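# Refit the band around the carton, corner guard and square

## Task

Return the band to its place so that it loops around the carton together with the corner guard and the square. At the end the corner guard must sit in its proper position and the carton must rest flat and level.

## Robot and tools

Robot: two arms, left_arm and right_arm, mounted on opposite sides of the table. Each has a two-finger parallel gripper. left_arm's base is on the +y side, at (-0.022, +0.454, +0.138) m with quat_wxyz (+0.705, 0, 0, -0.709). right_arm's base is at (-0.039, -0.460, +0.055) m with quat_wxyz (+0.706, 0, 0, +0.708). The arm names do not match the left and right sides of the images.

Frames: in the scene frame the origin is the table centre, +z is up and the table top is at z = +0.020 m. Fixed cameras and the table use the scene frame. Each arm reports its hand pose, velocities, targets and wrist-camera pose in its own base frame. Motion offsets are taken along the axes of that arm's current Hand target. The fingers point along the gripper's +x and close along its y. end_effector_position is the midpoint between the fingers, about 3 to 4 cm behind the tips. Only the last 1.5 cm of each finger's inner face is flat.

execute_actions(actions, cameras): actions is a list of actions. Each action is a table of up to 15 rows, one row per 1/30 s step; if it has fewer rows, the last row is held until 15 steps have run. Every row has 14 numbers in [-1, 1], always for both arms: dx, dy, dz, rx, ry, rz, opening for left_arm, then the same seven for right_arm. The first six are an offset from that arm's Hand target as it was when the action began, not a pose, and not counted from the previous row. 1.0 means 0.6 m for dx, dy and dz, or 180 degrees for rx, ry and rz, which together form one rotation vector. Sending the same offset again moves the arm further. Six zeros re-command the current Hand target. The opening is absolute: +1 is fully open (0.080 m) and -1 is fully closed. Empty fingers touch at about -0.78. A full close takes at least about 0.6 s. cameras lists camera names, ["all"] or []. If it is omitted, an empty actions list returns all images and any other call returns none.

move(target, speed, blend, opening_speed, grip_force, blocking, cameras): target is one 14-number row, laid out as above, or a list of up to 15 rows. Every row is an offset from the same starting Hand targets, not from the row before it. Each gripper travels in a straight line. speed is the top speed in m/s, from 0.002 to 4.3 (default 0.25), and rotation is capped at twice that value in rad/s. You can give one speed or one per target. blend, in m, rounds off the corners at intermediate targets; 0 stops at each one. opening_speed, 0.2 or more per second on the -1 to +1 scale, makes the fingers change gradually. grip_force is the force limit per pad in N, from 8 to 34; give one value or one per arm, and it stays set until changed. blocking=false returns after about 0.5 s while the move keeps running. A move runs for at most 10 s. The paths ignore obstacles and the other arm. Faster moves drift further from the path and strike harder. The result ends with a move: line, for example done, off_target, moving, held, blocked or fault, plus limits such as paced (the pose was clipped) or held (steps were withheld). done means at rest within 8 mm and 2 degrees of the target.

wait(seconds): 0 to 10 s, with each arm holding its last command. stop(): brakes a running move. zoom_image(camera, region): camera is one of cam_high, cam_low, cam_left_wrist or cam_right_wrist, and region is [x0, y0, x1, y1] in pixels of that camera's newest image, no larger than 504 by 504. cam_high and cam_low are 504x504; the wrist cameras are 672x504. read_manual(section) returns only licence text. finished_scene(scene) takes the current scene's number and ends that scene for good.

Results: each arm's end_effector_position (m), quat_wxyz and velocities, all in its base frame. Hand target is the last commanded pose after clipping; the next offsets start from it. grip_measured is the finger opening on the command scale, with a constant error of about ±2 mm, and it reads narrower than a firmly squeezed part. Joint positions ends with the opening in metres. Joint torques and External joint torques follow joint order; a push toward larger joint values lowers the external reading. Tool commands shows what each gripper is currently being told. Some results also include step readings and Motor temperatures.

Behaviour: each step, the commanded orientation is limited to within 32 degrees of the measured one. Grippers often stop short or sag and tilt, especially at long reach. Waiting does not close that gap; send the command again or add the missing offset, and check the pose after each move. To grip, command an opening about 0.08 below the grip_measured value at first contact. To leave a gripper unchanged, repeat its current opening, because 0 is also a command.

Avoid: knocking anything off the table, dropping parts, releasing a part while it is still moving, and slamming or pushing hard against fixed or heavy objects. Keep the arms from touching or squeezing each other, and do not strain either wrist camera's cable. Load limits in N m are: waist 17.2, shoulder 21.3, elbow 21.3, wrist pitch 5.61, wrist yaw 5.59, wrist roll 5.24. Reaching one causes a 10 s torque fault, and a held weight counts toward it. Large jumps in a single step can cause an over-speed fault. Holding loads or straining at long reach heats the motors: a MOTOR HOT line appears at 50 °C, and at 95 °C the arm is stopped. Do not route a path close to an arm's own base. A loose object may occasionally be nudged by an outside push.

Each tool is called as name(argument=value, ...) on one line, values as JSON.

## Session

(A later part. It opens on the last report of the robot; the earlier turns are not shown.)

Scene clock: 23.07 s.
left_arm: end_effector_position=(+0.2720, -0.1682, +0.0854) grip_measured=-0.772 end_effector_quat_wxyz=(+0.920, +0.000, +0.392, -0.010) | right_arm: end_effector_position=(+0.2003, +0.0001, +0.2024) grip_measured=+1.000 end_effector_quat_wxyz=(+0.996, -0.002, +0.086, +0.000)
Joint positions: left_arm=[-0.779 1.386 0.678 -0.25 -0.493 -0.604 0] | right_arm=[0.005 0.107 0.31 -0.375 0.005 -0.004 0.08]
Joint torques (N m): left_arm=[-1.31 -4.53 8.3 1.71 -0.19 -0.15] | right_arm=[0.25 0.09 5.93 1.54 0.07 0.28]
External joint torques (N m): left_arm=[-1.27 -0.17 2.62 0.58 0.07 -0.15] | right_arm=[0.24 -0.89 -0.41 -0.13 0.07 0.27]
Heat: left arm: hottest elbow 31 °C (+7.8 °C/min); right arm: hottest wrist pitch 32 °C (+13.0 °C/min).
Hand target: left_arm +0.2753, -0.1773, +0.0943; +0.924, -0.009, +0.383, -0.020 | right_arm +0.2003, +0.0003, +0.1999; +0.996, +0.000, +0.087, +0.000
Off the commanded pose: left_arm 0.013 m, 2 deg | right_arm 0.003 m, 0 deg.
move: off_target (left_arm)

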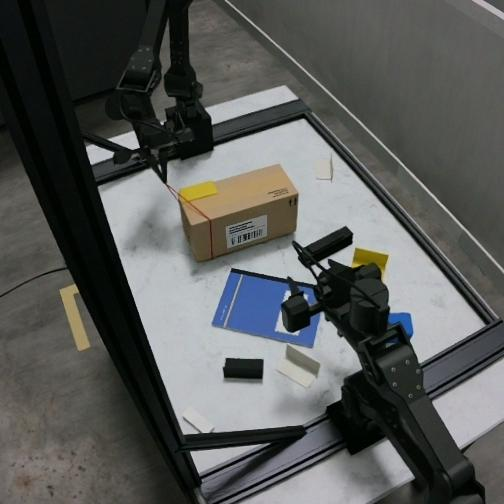

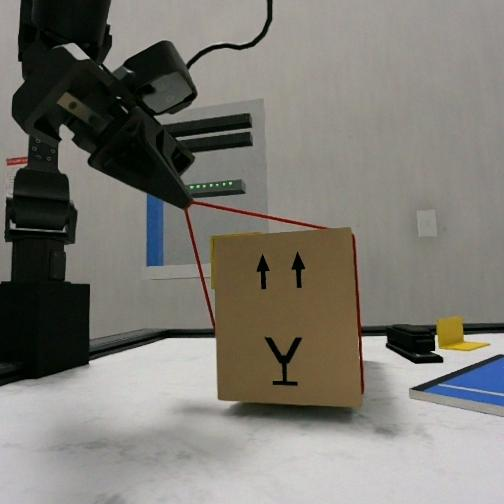

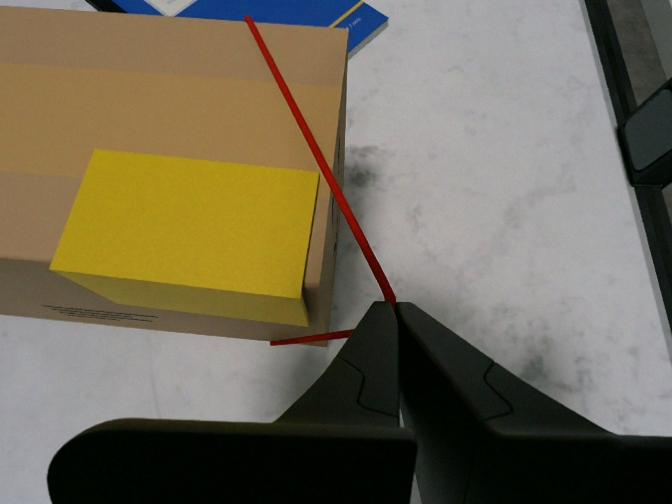

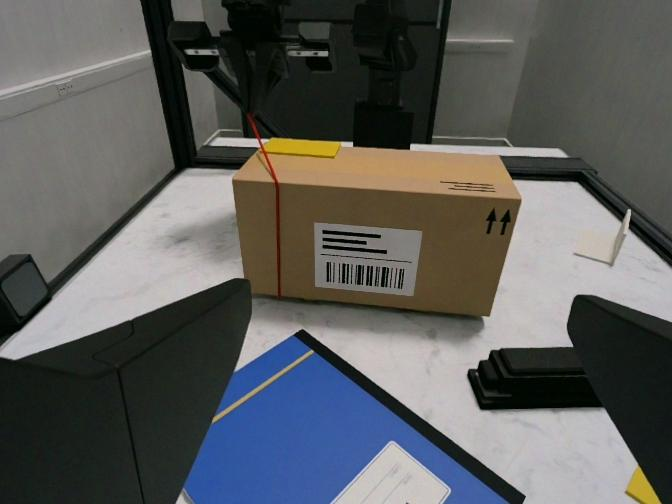

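move(target=[0,0.13,-0.005,0,0,0,-1,0,0,0,0,0,0,1], speed=0.08, cameras=["all"])

zoom_image(camera="cam_right_wrist", region=[220, 120, 540, 330])

zoom_image(camera="cam_left_wrist", region=[200, 0, 580, 350])

Scene clock: 24.93 s.
left_arm: end_effector_position=(+0.2752, -0.0998, +0.0848) grip_measured=-0.772 end_effector_quat_wxyz=(+0.920, -0.005, +0.392, -0.018) | right_arm: end_effector_position=(+0.2003, +0.0001, +0.2024) grip_measured=+1.000 end_effector_quat_wxyz=(+0.996, -0.002, +0.086, +0.000)
Joint positions: left_arm=[-0.504 1.187 0.522 -0.192 -0.307 -0.369 0] | right_arm=[0.005 0.107 0.31 -0.375 0.005 -0.004 0.08]
Joint torques (N m): left_arm=[0.08 -5.42 5.4 1.98 -0.2 0.11] | right_arm=[0.38 0.19 5.9 1.56 0.1 0.22]
External joint torques (N m): left_arm=[0.1 -2.19 -0.57 0.69 -0.05 0.11] | right_arm=[0.38 -0.8 -0.44 -0.11 0.11 0.22]
Heat: left arm: hottest elbow 31 °C (+7.2 °C/min); right arm: hottest wrist pitch 32 °C (+12.0 °C/min).
Hand target: left_arm +0.2755, -0.0994, +0.0897; +0.924, -0.009, +0.383, -0.020 | right_arm +0.2003, +0.0003, +0.1999; +0.996, +0.000, +0.087, +0.000
Off the commanded pose: left_arm 0.005 m, 1 deg | right_arm 0.003 m, 0 deg.
move: done

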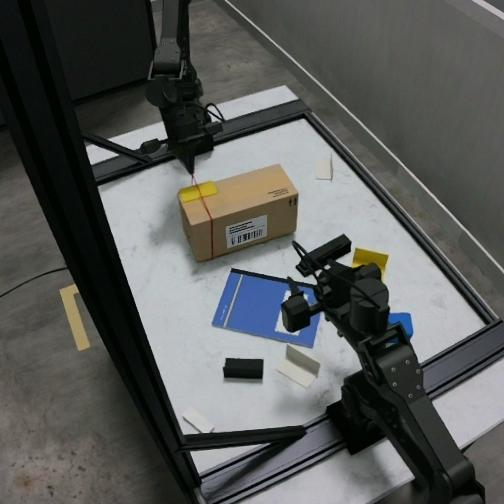

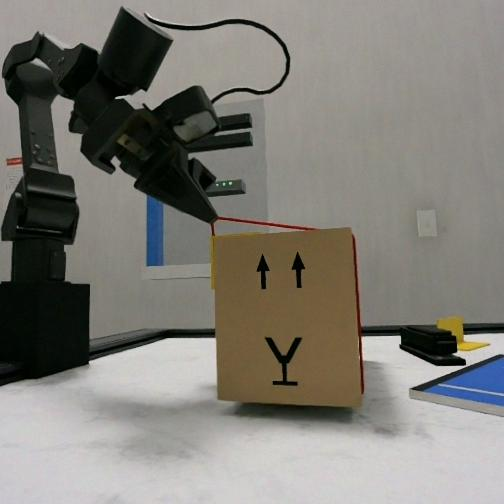

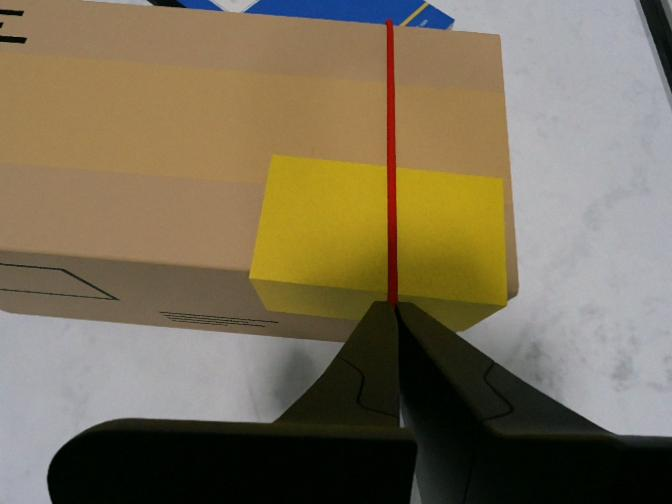

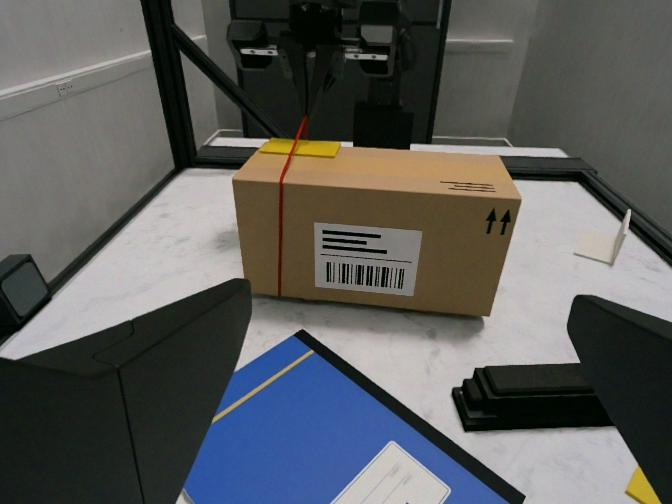

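Scaled by 1.575.

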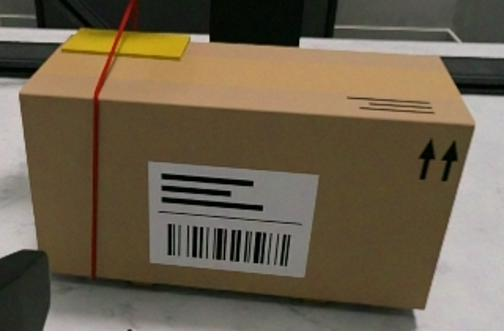

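Scaled by 1.326.

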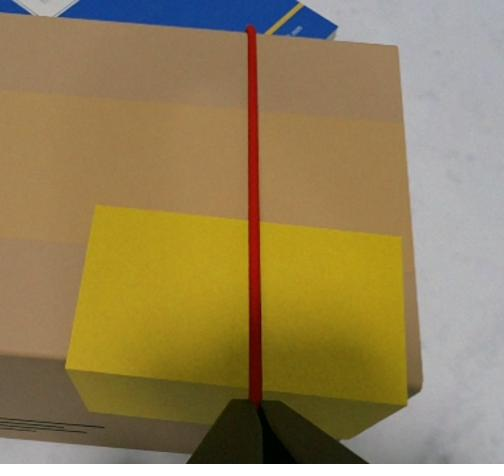

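move(target=[0,0.13,0.003,0,0,0,-1,0,0,0,0,0,0,1], speed=0.08, cameras=["cam_left_wrist","cam_right_wrist"])

zoom_image(camera="cam_right_wrist", region=[220, 120, 540, 330])

Scene clock: 27.10 s.
left_arm: end_effector_position=(+0.2785, -0.0254, +0.0838) grip_measured=-0.772 end_effector_quat_wxyz=(+0.919, -0.009, +0.393, -0.027) | right_arm: end_effector_position=(+0.2003, +0.0001, +0.2024) grip_measured=+1.000 end_effector_quat_wxyz=(+0.996, -0.002, +0.086, +0.000)
Joint positions: left_arm=[-0.097 1.077 0.452 -0.182 -0.01 -0.066 0] | right_arm=[0.005 0.107 0.31 -0.375 0.005 -0.004 0.08]
Joint torques (N m): left_arm=[0.88 -4.89 5.6 2.04 -0.35 0.13] | right_arm=[0.24 0.18 5.95 1.55 0.11 0.27]
External joint torques (N m): left_arm=[0.88 -2.23 -0.52 0.68 -0.34 0.13] | right_arm=[0.25 -0.81 -0.49 -0.16 0.11 0.26]
Heat: left arm: hottest elbow 31 °C (+6.6 °C/min); right arm: hottest wrist pitch 33 °C (+13.3 °C/min).
Hand target: left_arm +0.2792, -0.0215, +0.0887; +0.924, -0.009, +0.383, -0.020 | right_arm +0.2003, +0.0003, +0.1999; +0.996, +0.000, +0.087, +0.000
Off the commanded pose: left_arm 0.006 m, 2 deg | right_arm 0.003 m, 0 deg.
move: done
Images, in order (width x height): cam_left_wrist 672x504, cam_right_wrist 672x504.

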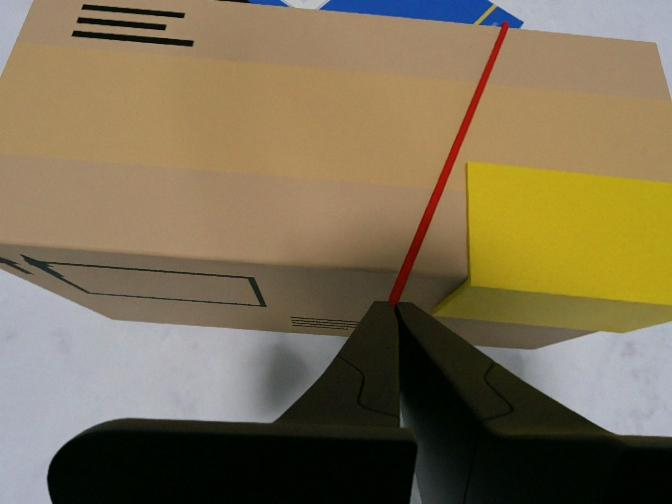

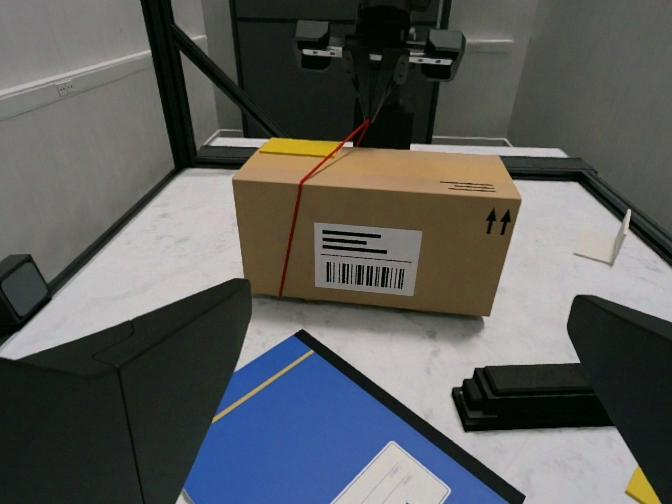

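Scaled by 1.575.

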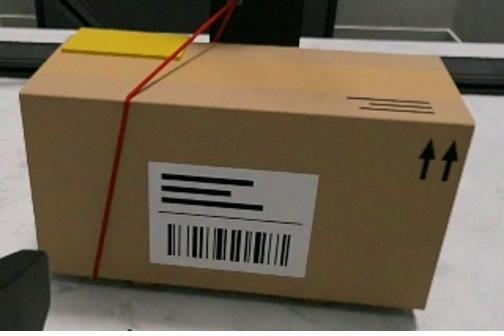

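move(target=[-0.003,0.08,0.003,0,0,0,-1,0,0,0,0,0,0,1], speed=0.08, cameras=["cam_left_wrist","cam_right_wrist"])

zoom_image(camera="cam_right_wrist", region=[220, 120, 540, 330])

Scene clock: 28.43 s.
left_arm: end_effector_position=(+0.2768, +0.0189, +0.0835) grip_measured=-0.772 end_effector_quat_wxyz=(+0.920, -0.012, +0.391, -0.034) | right_arm: end_effector_position=(+0.2003, +0.0001, +0.2024) grip_measured=+1.000 end_effector_quat_wxyz=(+0.996, -0.002, +0.086, +0.000)
Joint positions: left_arm=[0.17 1.079 0.452 -0.192 0.19 0.129 0] | right_arm=[0.005 0.107 0.31 -0.375 0.005 -0.004 0.08]
Joint torques (N m): left_arm=[1.57 -3.01 7.56 1.86 -0.53 0.15] | right_arm=[0.27 0.06 5.83 1.53 0.09 0.23]
External joint torques (N m): left_arm=[1.58 -0.35 1.48 0.52 -0.62 0.14] | right_arm=[0.29 -0.97 -0.45 -0.12 0.09 0.23]
Heat: left arm: hottest elbow 31 °C (+6.3 °C/min); right arm: hottest wrist pitch 33 °C (+12.7 °C/min).
Hand target: left_arm +0.2806, +0.0266, +0.0897; +0.924, -0.008, +0.383, -0.020 | right_arm +0.2003, +0.0003, +0.1999; +0.996, +0.000, +0.087, +0.000
Off the commanded pose: left_arm 0.011 m, 2 deg | right_arm 0.003 m, 0 deg.
move: off_target (left_arm)
Images, in order (width x height): cam_left_wrist 672x504, cam_right_wrist 672x504.

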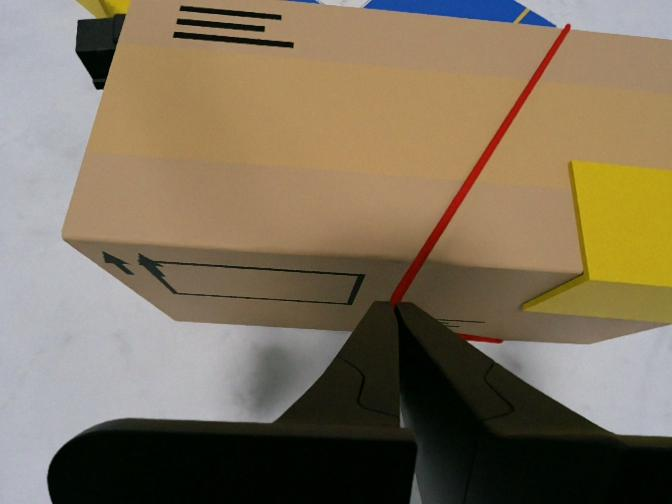

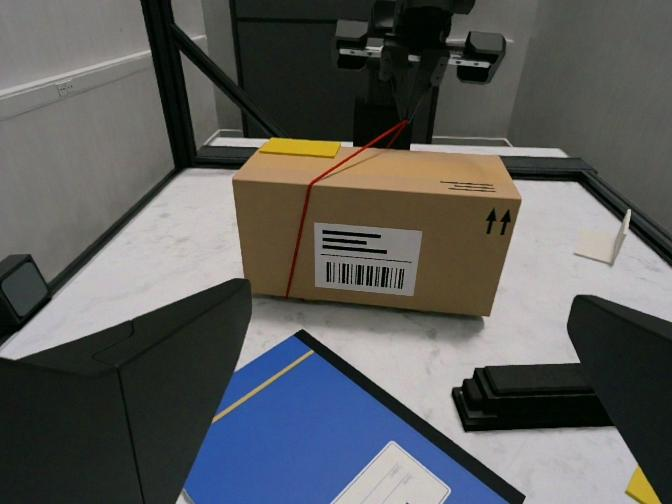

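Scaled by 1.575.

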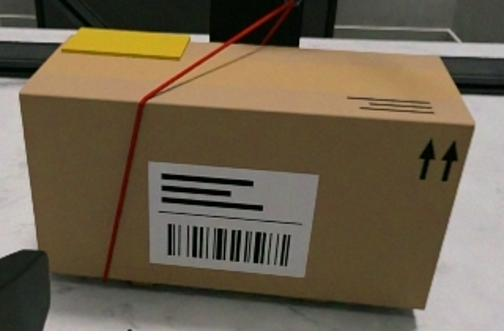

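move(target=[0,-0.295,0.0,0,0,0,-1,0,0,0,0,0,0,1], speed=0.1, cameras=["cam_left_wrist","cam_right_wrist"])

zoom_image(camera="cam_right_wrist", region=[220, 120, 540, 330])

Scene clock: 31.33 s.
left_arm: end_effector_position=(+0.2712, -0.1428, +0.0862) grip_measured=-0.772 end_effector_quat_wxyz=(+0.920, -0.001, +0.392, -0.012) | right_arm: end_effector_position=(+0.2003, +0.0001, +0.2024) grip_measured=+1.000 end_effector_quat_wxyz=(+0.996, -0.002, +0.086, +0.000)
Joint positions: left_arm=[-0.695 1.3 0.612 -0.235 -0.439 -0.528 0] | right_arm=[0.005 0.107 0.31 -0.375 0.005 -0.004 0.08]
Joint torques (N m): left_arm=[-1.05 -4.06 8.35 1.7 -0.2 -0.14] | right_arm=[0.26 0.11 5.93 1.58 0.11 0.27]
External joint torques (N m): left_arm=[-1.07 -0.16 2.54 0.52 0.04 -0.14] | right_arm=[0.27 -0.91 -0.41 -0.1 0.11 0.26]
Heat: left arm: hottest elbow 32 °C (+7.7 °C/min); right arm: hottest wrist pitch 33 °C (+11.5 °C/min).
Hand target: left_arm +0.2753, -0.1503, +0.0951; +0.924, -0.008, +0.383, -0.020 | right_arm +0.2003, +0.0003, +0.1999; +0.996, +0.000, +0.087, +0.000
Off the commanded pose: left_arm 0.012 m, 2 deg | right_arm 0.003 m, 0 deg.
move: off_target (left_arm)
Images, in order (width x height): cam_left_wrist 672x504, cam_right_wrist 672x504.

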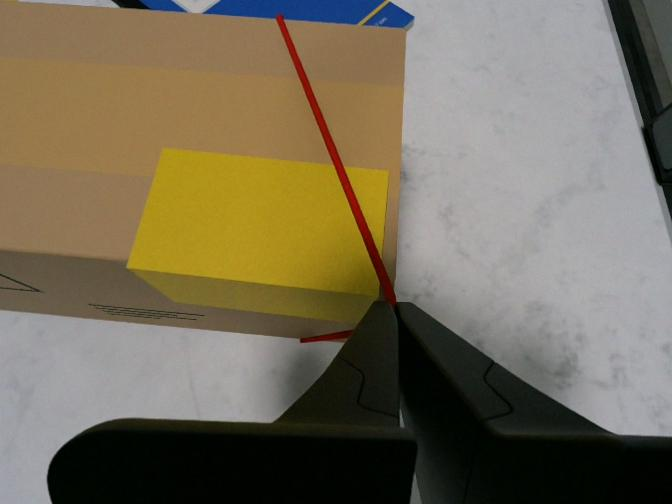

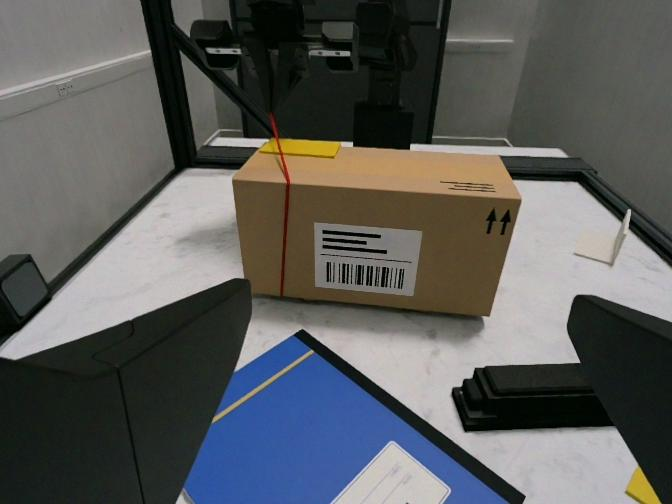

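Scaled by 1.575.

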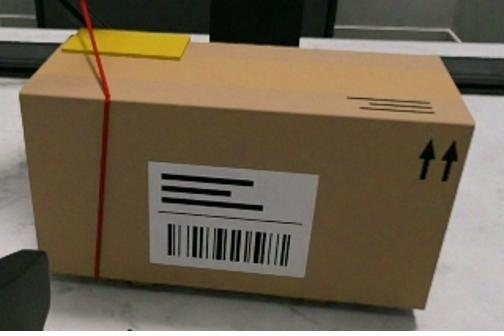

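move(target=[[0,0.078,-0.005,0,0,0,-1,0,0,0,0,0,0,1],[0.025,0.079,-0.035,0,0,0,-1,0,0,0,0,0,0,1]], speed=0.08, cameras=["cam_left_wrist","cam_right_wrist","cam_low"])

zoom_image(camera="cam_right_wrist", region=[220, 120, 540, 330])

zoom_image(camera="cam_low", region=[150, 170, 390, 420])

Scene clock: 33.47 s.
left_arm: end_effector_position=(+0.2737, -0.1030, +0.0701) grip_measured=-0.772 end_effector_quat_wxyz=(+0.924, -0.010, +0.382, -0.019) | right_arm: end_effector_position=(+0.2003, +0.0001, +0.2024) grip_measured=+1.000 end_effector_quat_wxyz=(+0.996, -0.002, +0.086, +0.000)
Joint positions: left_arm=[-0.524 1.216 0.46 -0.082 -0.322 -0.386 0] | right_arm=[0.005 0.107 0.31 -0.375 0.005 -0.004 0.08]
Joint torques (N m): left_arm=[-0.47 -3.13 4.94 1.93 -0.26 -0.04] | right_arm=[0.25 0.32 6.06 1.58 0.09 0.25]
External joint torques (N m): left_arm=[-0.46 0.09 -0.8 0.64 -0.1 -0.04] | right_arm=[0.26 -0.7 -0.22 -0.08 0.08 0.25]
Heat: left arm: hottest elbow 32 °C (+7.2 °C/min); right arm: hottest wrist pitch 34 °C (+12.5 °C/min).
Hand target: left_arm +0.2725, -0.1036, +0.0682; +0.924, -0.009, +0.383, -0.020 | right_arm +0.2003, +0.0003, +0.1999; +0.996, +0.000, +0.087, +0.000
Off the commanded pose: left_arm 0.002 m, 0 deg | right_arm 0.003 m, 0 deg.
move: done
Images, in order (width x height): cam_low 504x504, cam_left_wrist 672x504, cam_right_wrist 672x504.

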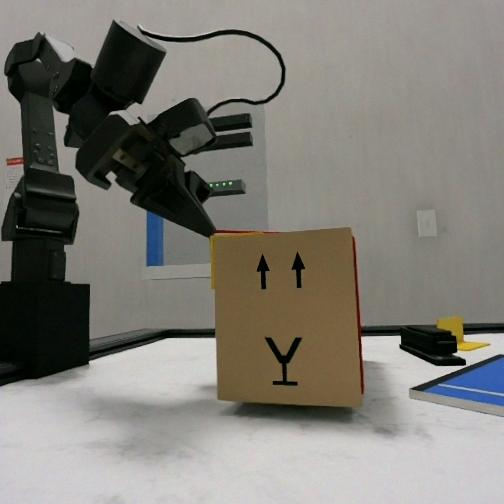

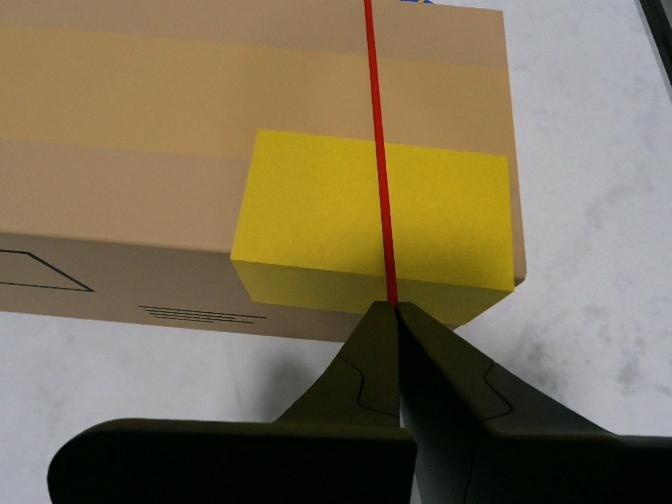

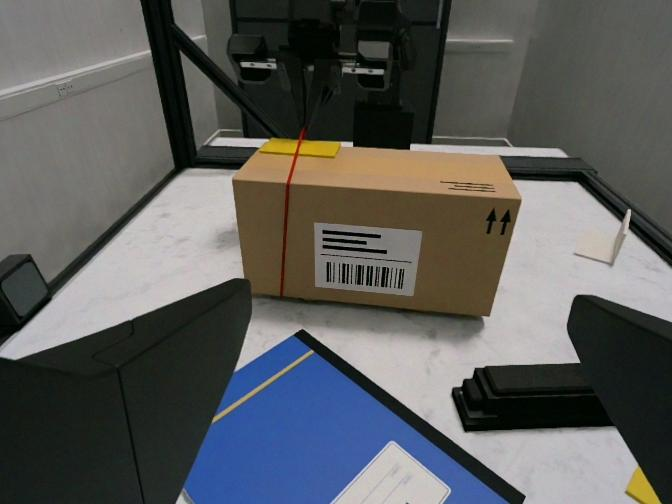

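Scaled by 1.575.

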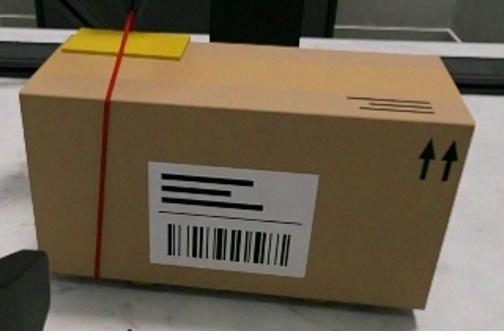

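Scaled by 2.016.

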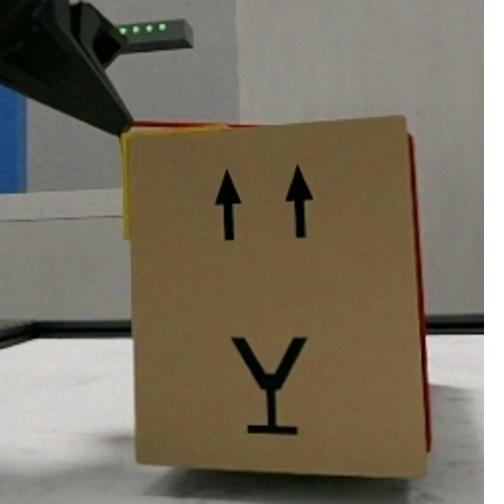

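move(target=[[0.01,0.01,-0.004,0,0,0,-1,0,0,0,0,0,0,1],[0.01,0.01,-0.004,0,0,0,-0.55,0,0,0,0,0,0,1],[-0.1,0.01,0.02,0,0,0,-0.55,0,0,0,0,0,0,1]], speed=0.06, opening_speed=0.5, cameras=["cam_left_wrist","cam_right_wrist","cam_low","cam_high"])

zoom_image(camera="cam_right_wrist", region=[220, 120, 540, 330])

zoom_image(camera="cam_low", region=[150, 170, 390, 420])

Scene clock: 37.17 s.
left_arm: end_effector_position=(+0.2362, -0.0931, +0.1103) grip_measured=-0.553 end_effector_quat_wxyz=(+0.919, -0.002, +0.393, -0.018) | right_arm: end_effector_position=(+0.2003, +0.0001, +0.2024) grip_measured=+1.000 end_effector_quat_wxyz=(+0.996, -0.002, +0.086, +0.000)
Joint positions: left_arm=[-0.586 0.959 0.527 -0.451 -0.361 -0.432 0.01] | right_arm=[0.005 0.107 0.31 -0.375 0.005 -0.004 0.08]
Joint torques (N m): left_arm=[-0.26 -3.32 7.95 1.54 -0.33 -0.13] | right_arm=[0.31 0.04 5.88 1.56 0.11 0.3]
External joint torques (N m): left_arm=[-0.27 -1.27 1.71 0.31 -0.14 -0.13] | right_arm=[0.32 -0.99 -0.37 -0.08 0.11 0.3]
Heat: left arm: hottest elbow 32 °C (+6.5 °C/min); right arm: hottest wrist pitch 34 °C (+11.3 °C/min).
Hand target: left_arm +0.2387, -0.0950, +0.1189; +0.924, -0.008, +0.383, -0.020 | right_arm +0.2003, +0.0003, +0.1999; +0.996, +0.000, +0.087, +0.000
Off the commanded pose: left_arm 0.009 m, 2 deg | right_arm 0.003 m, 0 deg.
move: off_target (left_arm)

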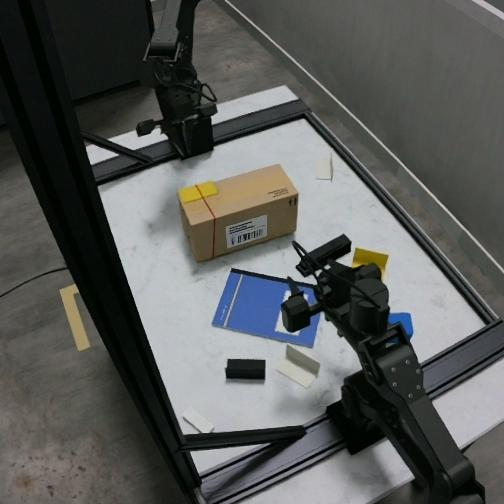

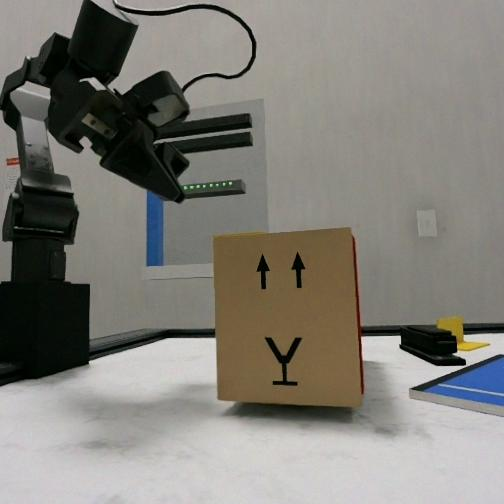

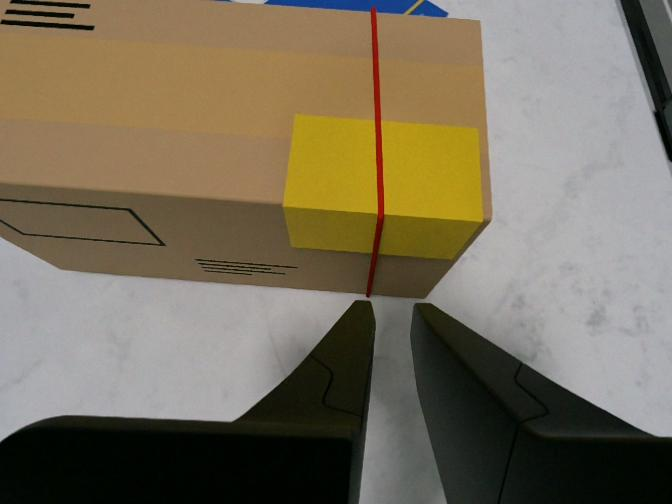

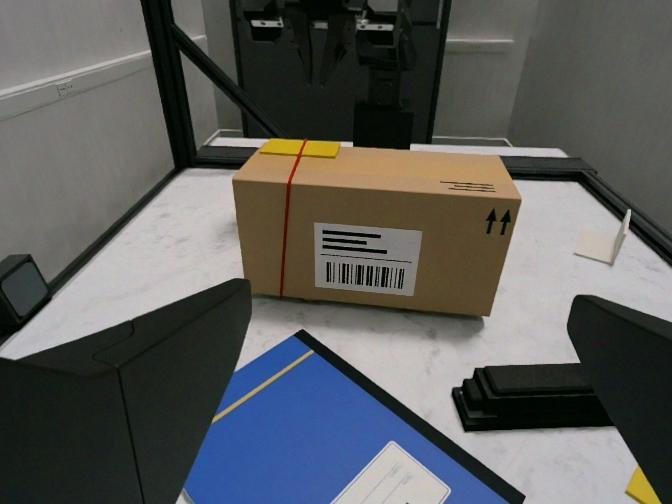

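Scaled by 1.575.

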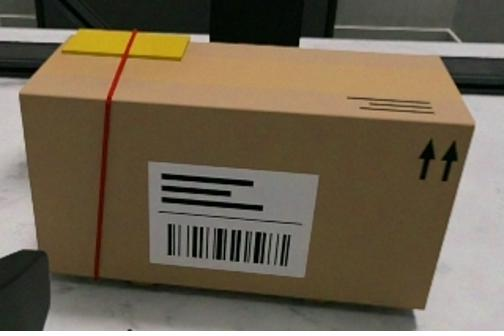

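Scaled by 2.016.

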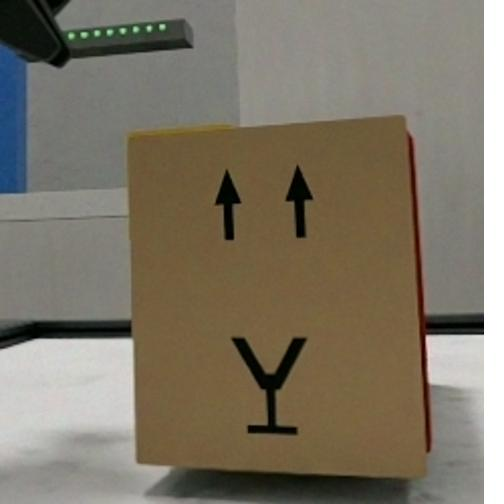

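zoom_image(camera="cam_left_wrist", region=[230, 0, 530, 310])

zoom_image(camera="cam_high", region=[160, 150, 310, 280])

Scaled by 1.626.

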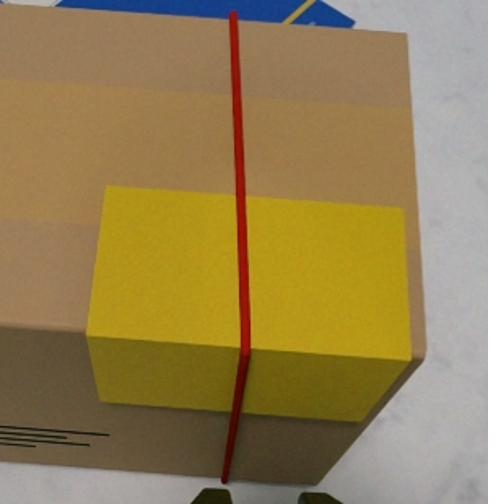

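Scaled by 3.360.

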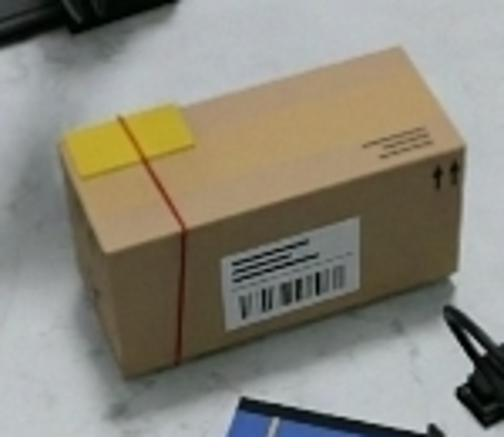

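move(target=[0,0,0,0,0,0,-0.55,0.3187,0.1667,-0.223,0,0.0833,0,-0.2], cameras=["cam_right_wrist","cam_high","cam_low"])

Scene clock: 40.87 s.
left_arm: end_effector_position=(+0.2362, -0.0931, +0.1103) grip_measured=-0.553 end_effector_quat_wxyz=(+0.919, -0.002, +0.393, -0.018) | right_arm: end_effector_position=(+0.3625, +0.0992, +0.0347) grip_measured=-0.197 end_effector_quat_wxyz=(+0.976, -0.001, +0.219, +0.001)
Joint positions: left_arm=[-0.586 0.959 0.527 -0.451 -0.361 -0.432 0.01] | right_arm=[0.412 1.813 0.425 0.912 0.37 0.181 0.026]
Joint torques (N m): left_arm=[-0.25 -3.3 7.96 1.54 -0.33 -0.12] | right_arm=[0.13 -4.21 5.24 1.65 0.25 0.11]
External joint torques (N m): left_arm=[-0.27 -1.23 1.75 0.31 -0.15 -0.13] | right_arm=[0.14 1.35 1.47 0.07 0.14 0.11]
Heat: left arm: hottest elbow 33 °C (+7.3 °C/min); right arm: hottest wrist pitch 34 °C (+10.3 °C/min).
Hand target: left_arm +0.2387, -0.0950, +0.1189; +0.924, -0.009, +0.383, -0.020 | right_arm +0.3656, +0.1005, +0.0353; +0.976, +0.000, +0.216, +0.000
Off the commanded pose: left_arm 0.009 m, 2 deg | right_arm 0.003 m, 0 deg.
move: off_target (left_arm)
Images, in order (width x height): cam_high 504x504, cam_low 504x504, cam_right_wrist 672x504.

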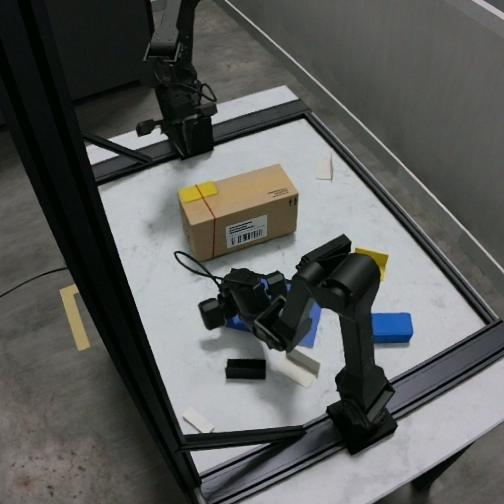

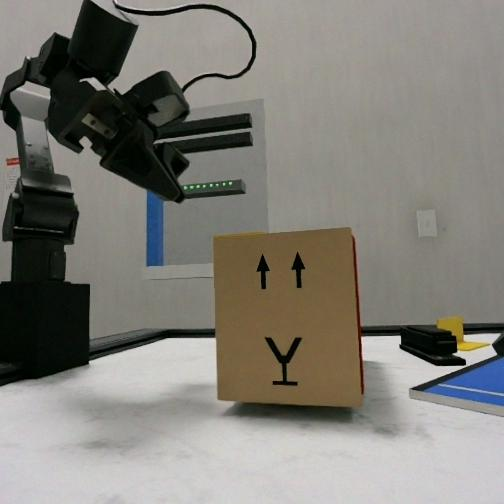

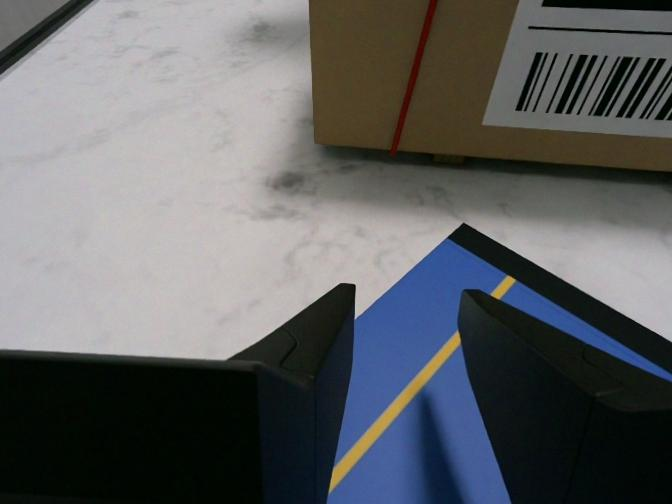

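move(target=[0,0,0,0,0,0,-0.55,0.0617,-0.015,0.045,0,0,0,-0.2], speed=0.1, cameras=["cam_right_wrist","cam_low"])

Scene clock: 42.40 s.
left_arm: end_effector_position=(+0.2362, -0.0931, +0.1103) grip_measured=-0.553 end_effector_quat_wxyz=(+0.919, -0.002, +0.393, -0.018) | right_arm: end_effector_position=(+0.4074, +0.0909, +0.0446) grip_measured=-0.197 end_effector_quat_wxyz=(+0.976, +0.002, +0.216, -0.001)
Joint positions: left_arm=[-0.586 0.959 0.527 -0.451 -0.361 -0.432 0.01] | right_arm=[0.324 1.87 0.588 0.825 0.293 0.146 0.026]
Joint torques (N m): left_arm=[-0.26 -3.31 7.95 1.54 -0.33 -0.13] | right_arm=[-0.12 -5.18 6.02 1.38 0.01 -0.12]
External joint torques (N m): left_arm=[-0.26 -1.22 1.67 0.3 -0.15 -0.13] | right_arm=[-0.08 1.21 1.8 -0.19 -0.07 -0.12]
Heat: left arm: hottest elbow 33 °C (+7.1 °C/min); right arm: hottest wrist pitch 34 °C (+9.9 °C/min).
Hand target: left_arm +0.2387, -0.0950, +0.1189; +0.924, -0.009, +0.383, -0.020 | right_arm +0.4105, +0.0914, +0.0441; +0.976, +0.000, +0.216, +0.000
Off the commanded pose: left_arm 0.009 m, 2 deg | right_arm 0.003 m, 0 deg.
move: off_target (left_arm)
Images, in order (width x height): cam_low 504x504, cam_right_wrist 672x504.

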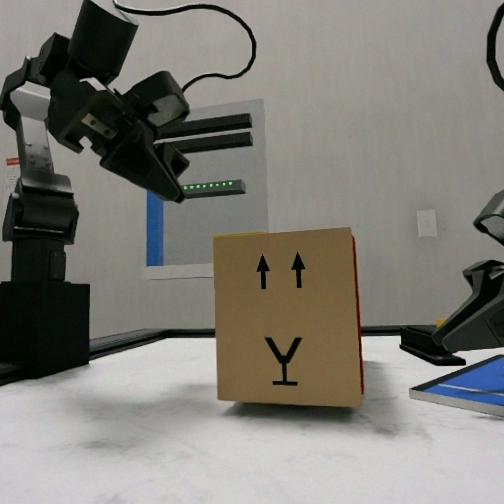

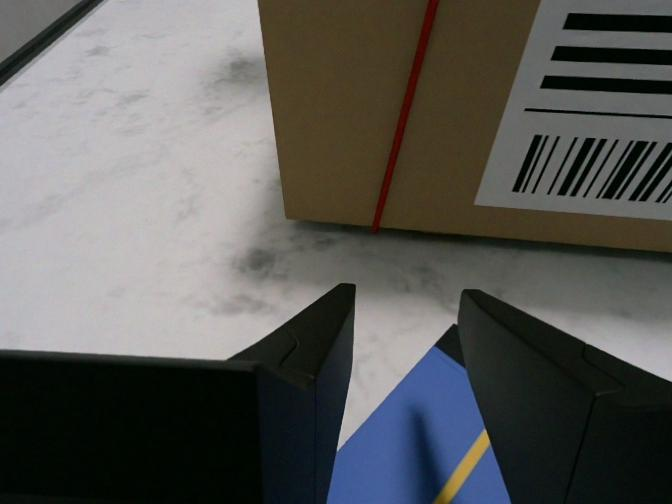

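move(target=[0,0,0,0,0,0,-0.55,0.065,0.006,0.008,0,0,0,-0.2], speed=0.08, cameras=["cam_right_wrist","cam_low"])

Scene clock: 44.13 s.
left_arm: end_effector_position=(+0.2362, -0.0931, +0.1103) grip_measured=-0.553 end_effector_quat_wxyz=(+0.919, -0.002, +0.393, -0.018) | right_arm: end_effector_position=(+0.4450, +0.0948, +0.0337) grip_measured=-0.197 end_effector_quat_wxyz=(+0.977, +0.003, +0.215, -0.001)
Joint positions: left_arm=[-0.586 0.959 0.527 -0.451 -0.361 -0.432 0.01] | right_arm=[0.298 2.008 0.739 0.818 0.27 0.134 0.026]
Joint torques (N m): left_arm=[-0.26 -3.31 7.95 1.54 -0.33 -0.12] | right_arm=[-0.34 -5.99 5.85 1.47 -0.01 -0.16]
External joint torques (N m): left_arm=[-0.26 -1.24 1.73 0.32 -0.15 -0.13] | right_arm=[-0.35 1.49 1.49 -0.14 -0.08 -0.16]
Heat: left arm: hottest elbow 34 °C (+8.2 °C/min); right arm: hottest wrist pitch 34 °C (+9.5 °C/min).
Hand target: left_arm +0.2387, -0.0950, +0.1189; +0.924, -0.009, +0.383, -0.020 | right_arm +0.4480, +0.0949, +0.0322; +0.976, +0.000, +0.216, +0.000
Off the commanded pose: left_arm 0.009 m, 2 deg | right_arm 0.003 m, 0 deg.
move: off_target (left_arm)
Images, in order (width x height): cam_low 504x504, cam_right_wrist 672x504.

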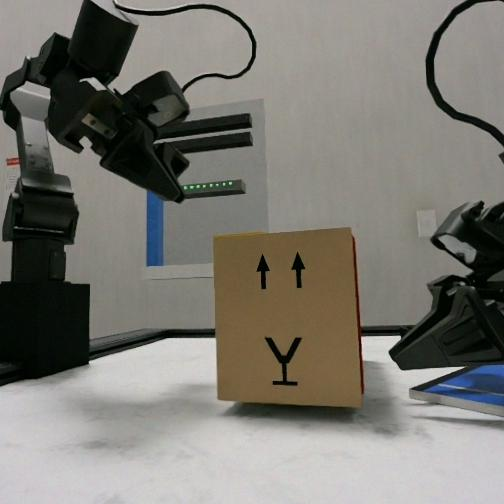

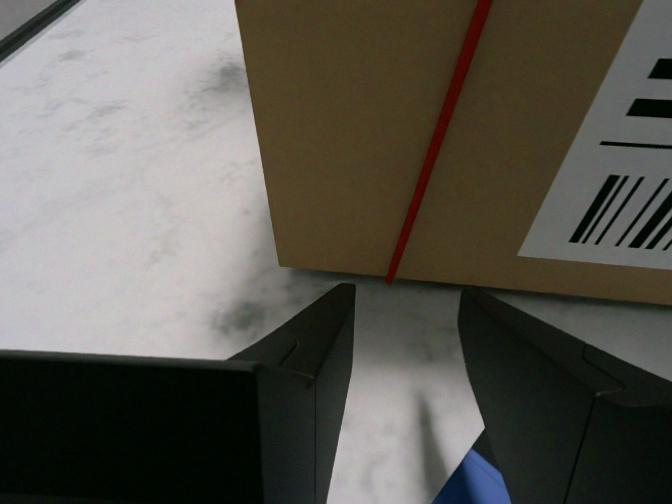

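move(target=[0,0,0,0,0,0,-0.55,0.05,-0.004,0.0,0,0,0,-0.35], speed=0.06, cameras=["cam_right_wrist","cam_low"])

Scene clock: 45.20 s.
left_arm: end_effector_position=(+0.2362, -0.0931, +0.1103) grip_measured=-0.553 end_effector_quat_wxyz=(+0.919, -0.002, +0.393, -0.018) | right_arm: end_effector_position=(+0.4704, +0.0925, +0.0218) grip_measured=-0.347 end_effector_quat_wxyz=(+0.976, +0.002, +0.216, -0.001)
Joint positions: left_arm=[-0.586 0.959 0.527 -0.451 -0.361 -0.432 0.01] | right_arm=[0.271 2.107 0.841 0.817 0.246 0.121 0.019]
Joint torques (N m): left_arm=[-0.26 -3.29 7.96 1.54 -0.33 -0.13] | right_arm=[-0.58 -5.84 6.84 1.44 -0.1 -0.21]
External joint torques (N m): left_arm=[-0.23 -1.21 1.68 0.29 -0.15 -0.13] | right_arm=[-0.58 2.19 2.54 -0.14 -0.17 -0.22]
Heat: left arm: hottest elbow 34 °C (+8.0 °C/min); right arm: hottest wrist pitch 34 °C (+9.3 °C/min).
Hand target: left_arm +0.2387, -0.0950, +0.1189; +0.924, -0.009, +0.383, -0.020 | right_arm +0.4752, +0.0925, +0.0194; +0.976, +0.000, +0.216, +0.000
Off the commanded pose: left_arm 0.009 m, 2 deg | right_arm 0.005 m, 0 deg.
move: off_target (left_arm)
Images, in order (width x height): cam_low 504x504, cam_right_wrist 672x504.

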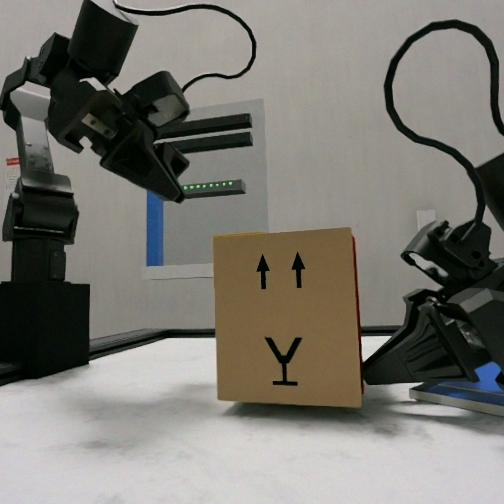

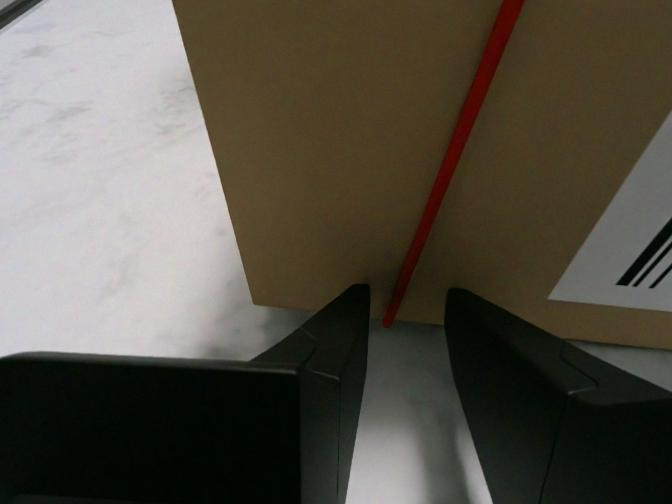

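move(target=[0,0,0,0,0,0,-0.55,0.015,-0.002,0.003,0,0,0,-0.35], speed=0.04, cameras=["cam_right_wrist","cam_low"])

zoom_image(camera="cam_low", region=[320, 330, 440, 420])

Scene clock: 46.27 s.
left_arm: end_effector_position=(+0.2362, -0.0931, +0.1103) grip_measured=-0.553 end_effector_quat_wxyz=(+0.919, -0.002, +0.393, -0.018) | right_arm: end_effector_position=(+0.4765, +0.0930, +0.0210) grip_measured=-0.347 end_effector_quat_wxyz=(+0.977, +0.001, +0.215, -0.001)
Joint positions: left_arm=[-0.586 0.959 0.527 -0.451 -0.361 -0.432 0.01] | right_arm=[0.267 2.124 0.867 0.808 0.243 0.116 0.019]
Joint torques (N m): left_arm=[-0.25 -3.31 7.95 1.54 -0.34 -0.13] | right_arm=[-1.08 -5.07 7.7 1.31 -0.25 -0.19]
External joint torques (N m): left_arm=[-0.25 -1.27 1.75 0.32 -0.15 -0.13] | right_arm=[-1.13 3.19 3.31 -0.29 -0.3 -0.19]
Heat: left arm: hottest elbow 34 °C (+7.8 °C/min); right arm: hottest wrist pitch 34 °C (+9.1 °C/min).
Hand target: left_arm +0.2387, -0.0950, +0.1189; +0.924, -0.009, +0.383, -0.020 | right_arm +0.4841, +0.0914, +0.0172; +0.976, +0.000, +0.216, +0.000
Off the commanded pose: left_arm 0.009 m, 2 deg | right_arm 0.009 m, 0 deg.
move: off_target (left_arm, right_arm)
Images, in order (width x height): cam_low 504x504, cam_right_wrist 672x504.

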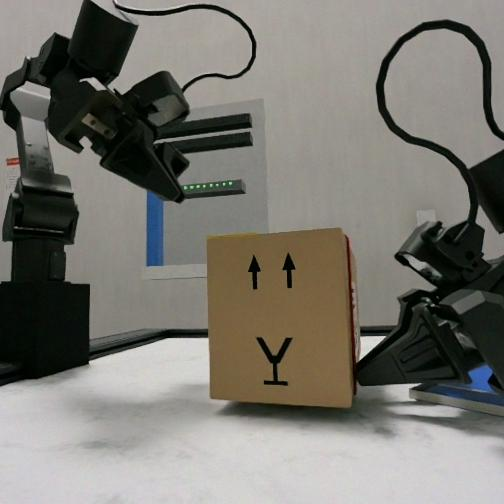

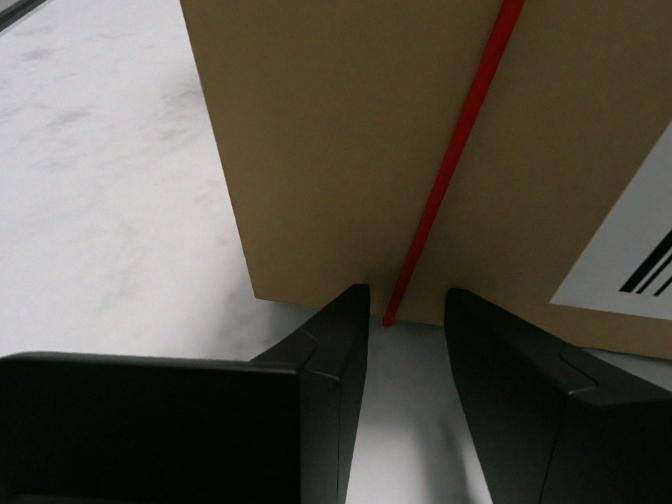

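Scaled by 4.200.

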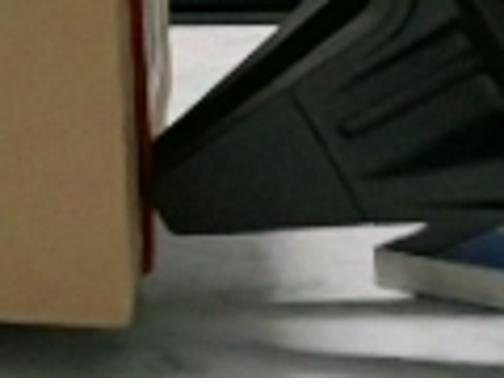

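move(target=[[0,0,0,0,0,0,-0.55,-0.004,0,0,0,0,0,-1],[0,0,0,0,0,0,-0.55,-0.03,0,0.004,0,0,0,-1]], speed=0.05, opening_speed=1, cameras=["cam_right_wrist","cam_low"])

zoom_image(camera="cam_low", region=[320, 330, 440, 420])

Scene clock: 48.23 s.
left_arm: end_effector_position=(+0.2362, -0.0931, +0.1103) grip_measured=-0.553 end_effector_quat_wxyz=(+0.919, -0.002, +0.393, -0.018) | right_arm: end_effector_position=(+0.4705, +0.0924, +0.0215) grip_measured=-0.772 end_effector_quat_wxyz=(+0.976, +0.000, +0.220, +0.002)
Joint positions: left_arm=[-0.586 0.959 0.527 -0.451 -0.361 -0.432 0.01] | right_arm=[0.268 2.104 0.844 0.803 0.238 0.116 0]
Joint torques (N m): left_arm=[-0.27 -3.3 7.96 1.54 -0.34 -0.13] | right_arm=[0.13 -9.88 3.57 1.35 0.24 0.06]
External joint torques (N m): left_arm=[-0.26 -1.28 1.77 0.32 -0.15 -0.13] | right_arm=[0.13 -1.82 -0.78 -0.23 0.18 0.06]
Heat: left arm: hottest elbow 34 °C (+7.5 °C/min); right arm: hottest wrist pitch 34 °C (+8.7 °C/min).
Hand target: left_arm +0.2387, -0.0950, +0.1189; +0.924, -0.009, +0.383, -0.020 | right_arm +0.4688, +0.0914, +0.0271; +0.976, +0.000, +0.216, +0.000
Off the commanded pose: left_arm 0.009 m, 2 deg | right_arm 0.006 m, 1 deg.
move: off_target (left_arm)
Images, in order (width x height): cam_low 504x504, cam_right_wrist 672x504.

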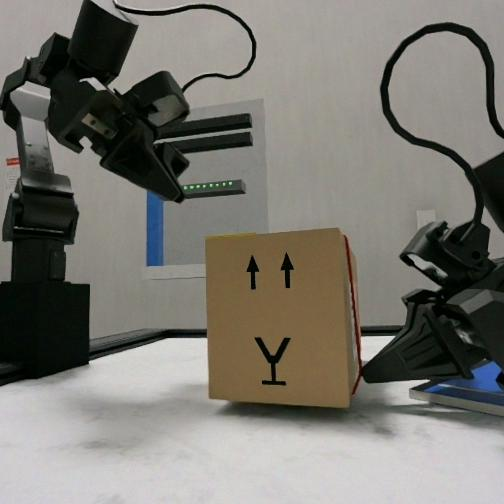

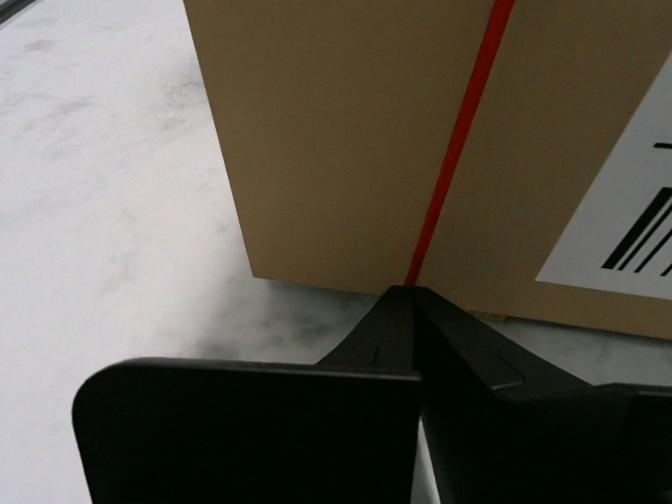

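Scaled by 4.200.

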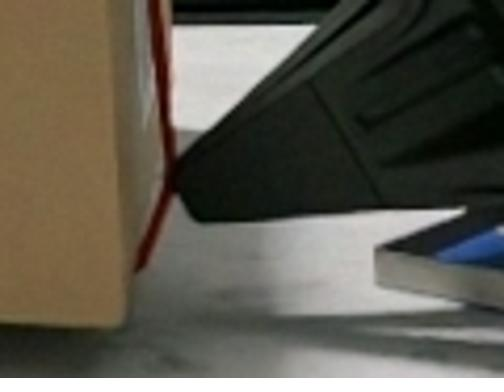

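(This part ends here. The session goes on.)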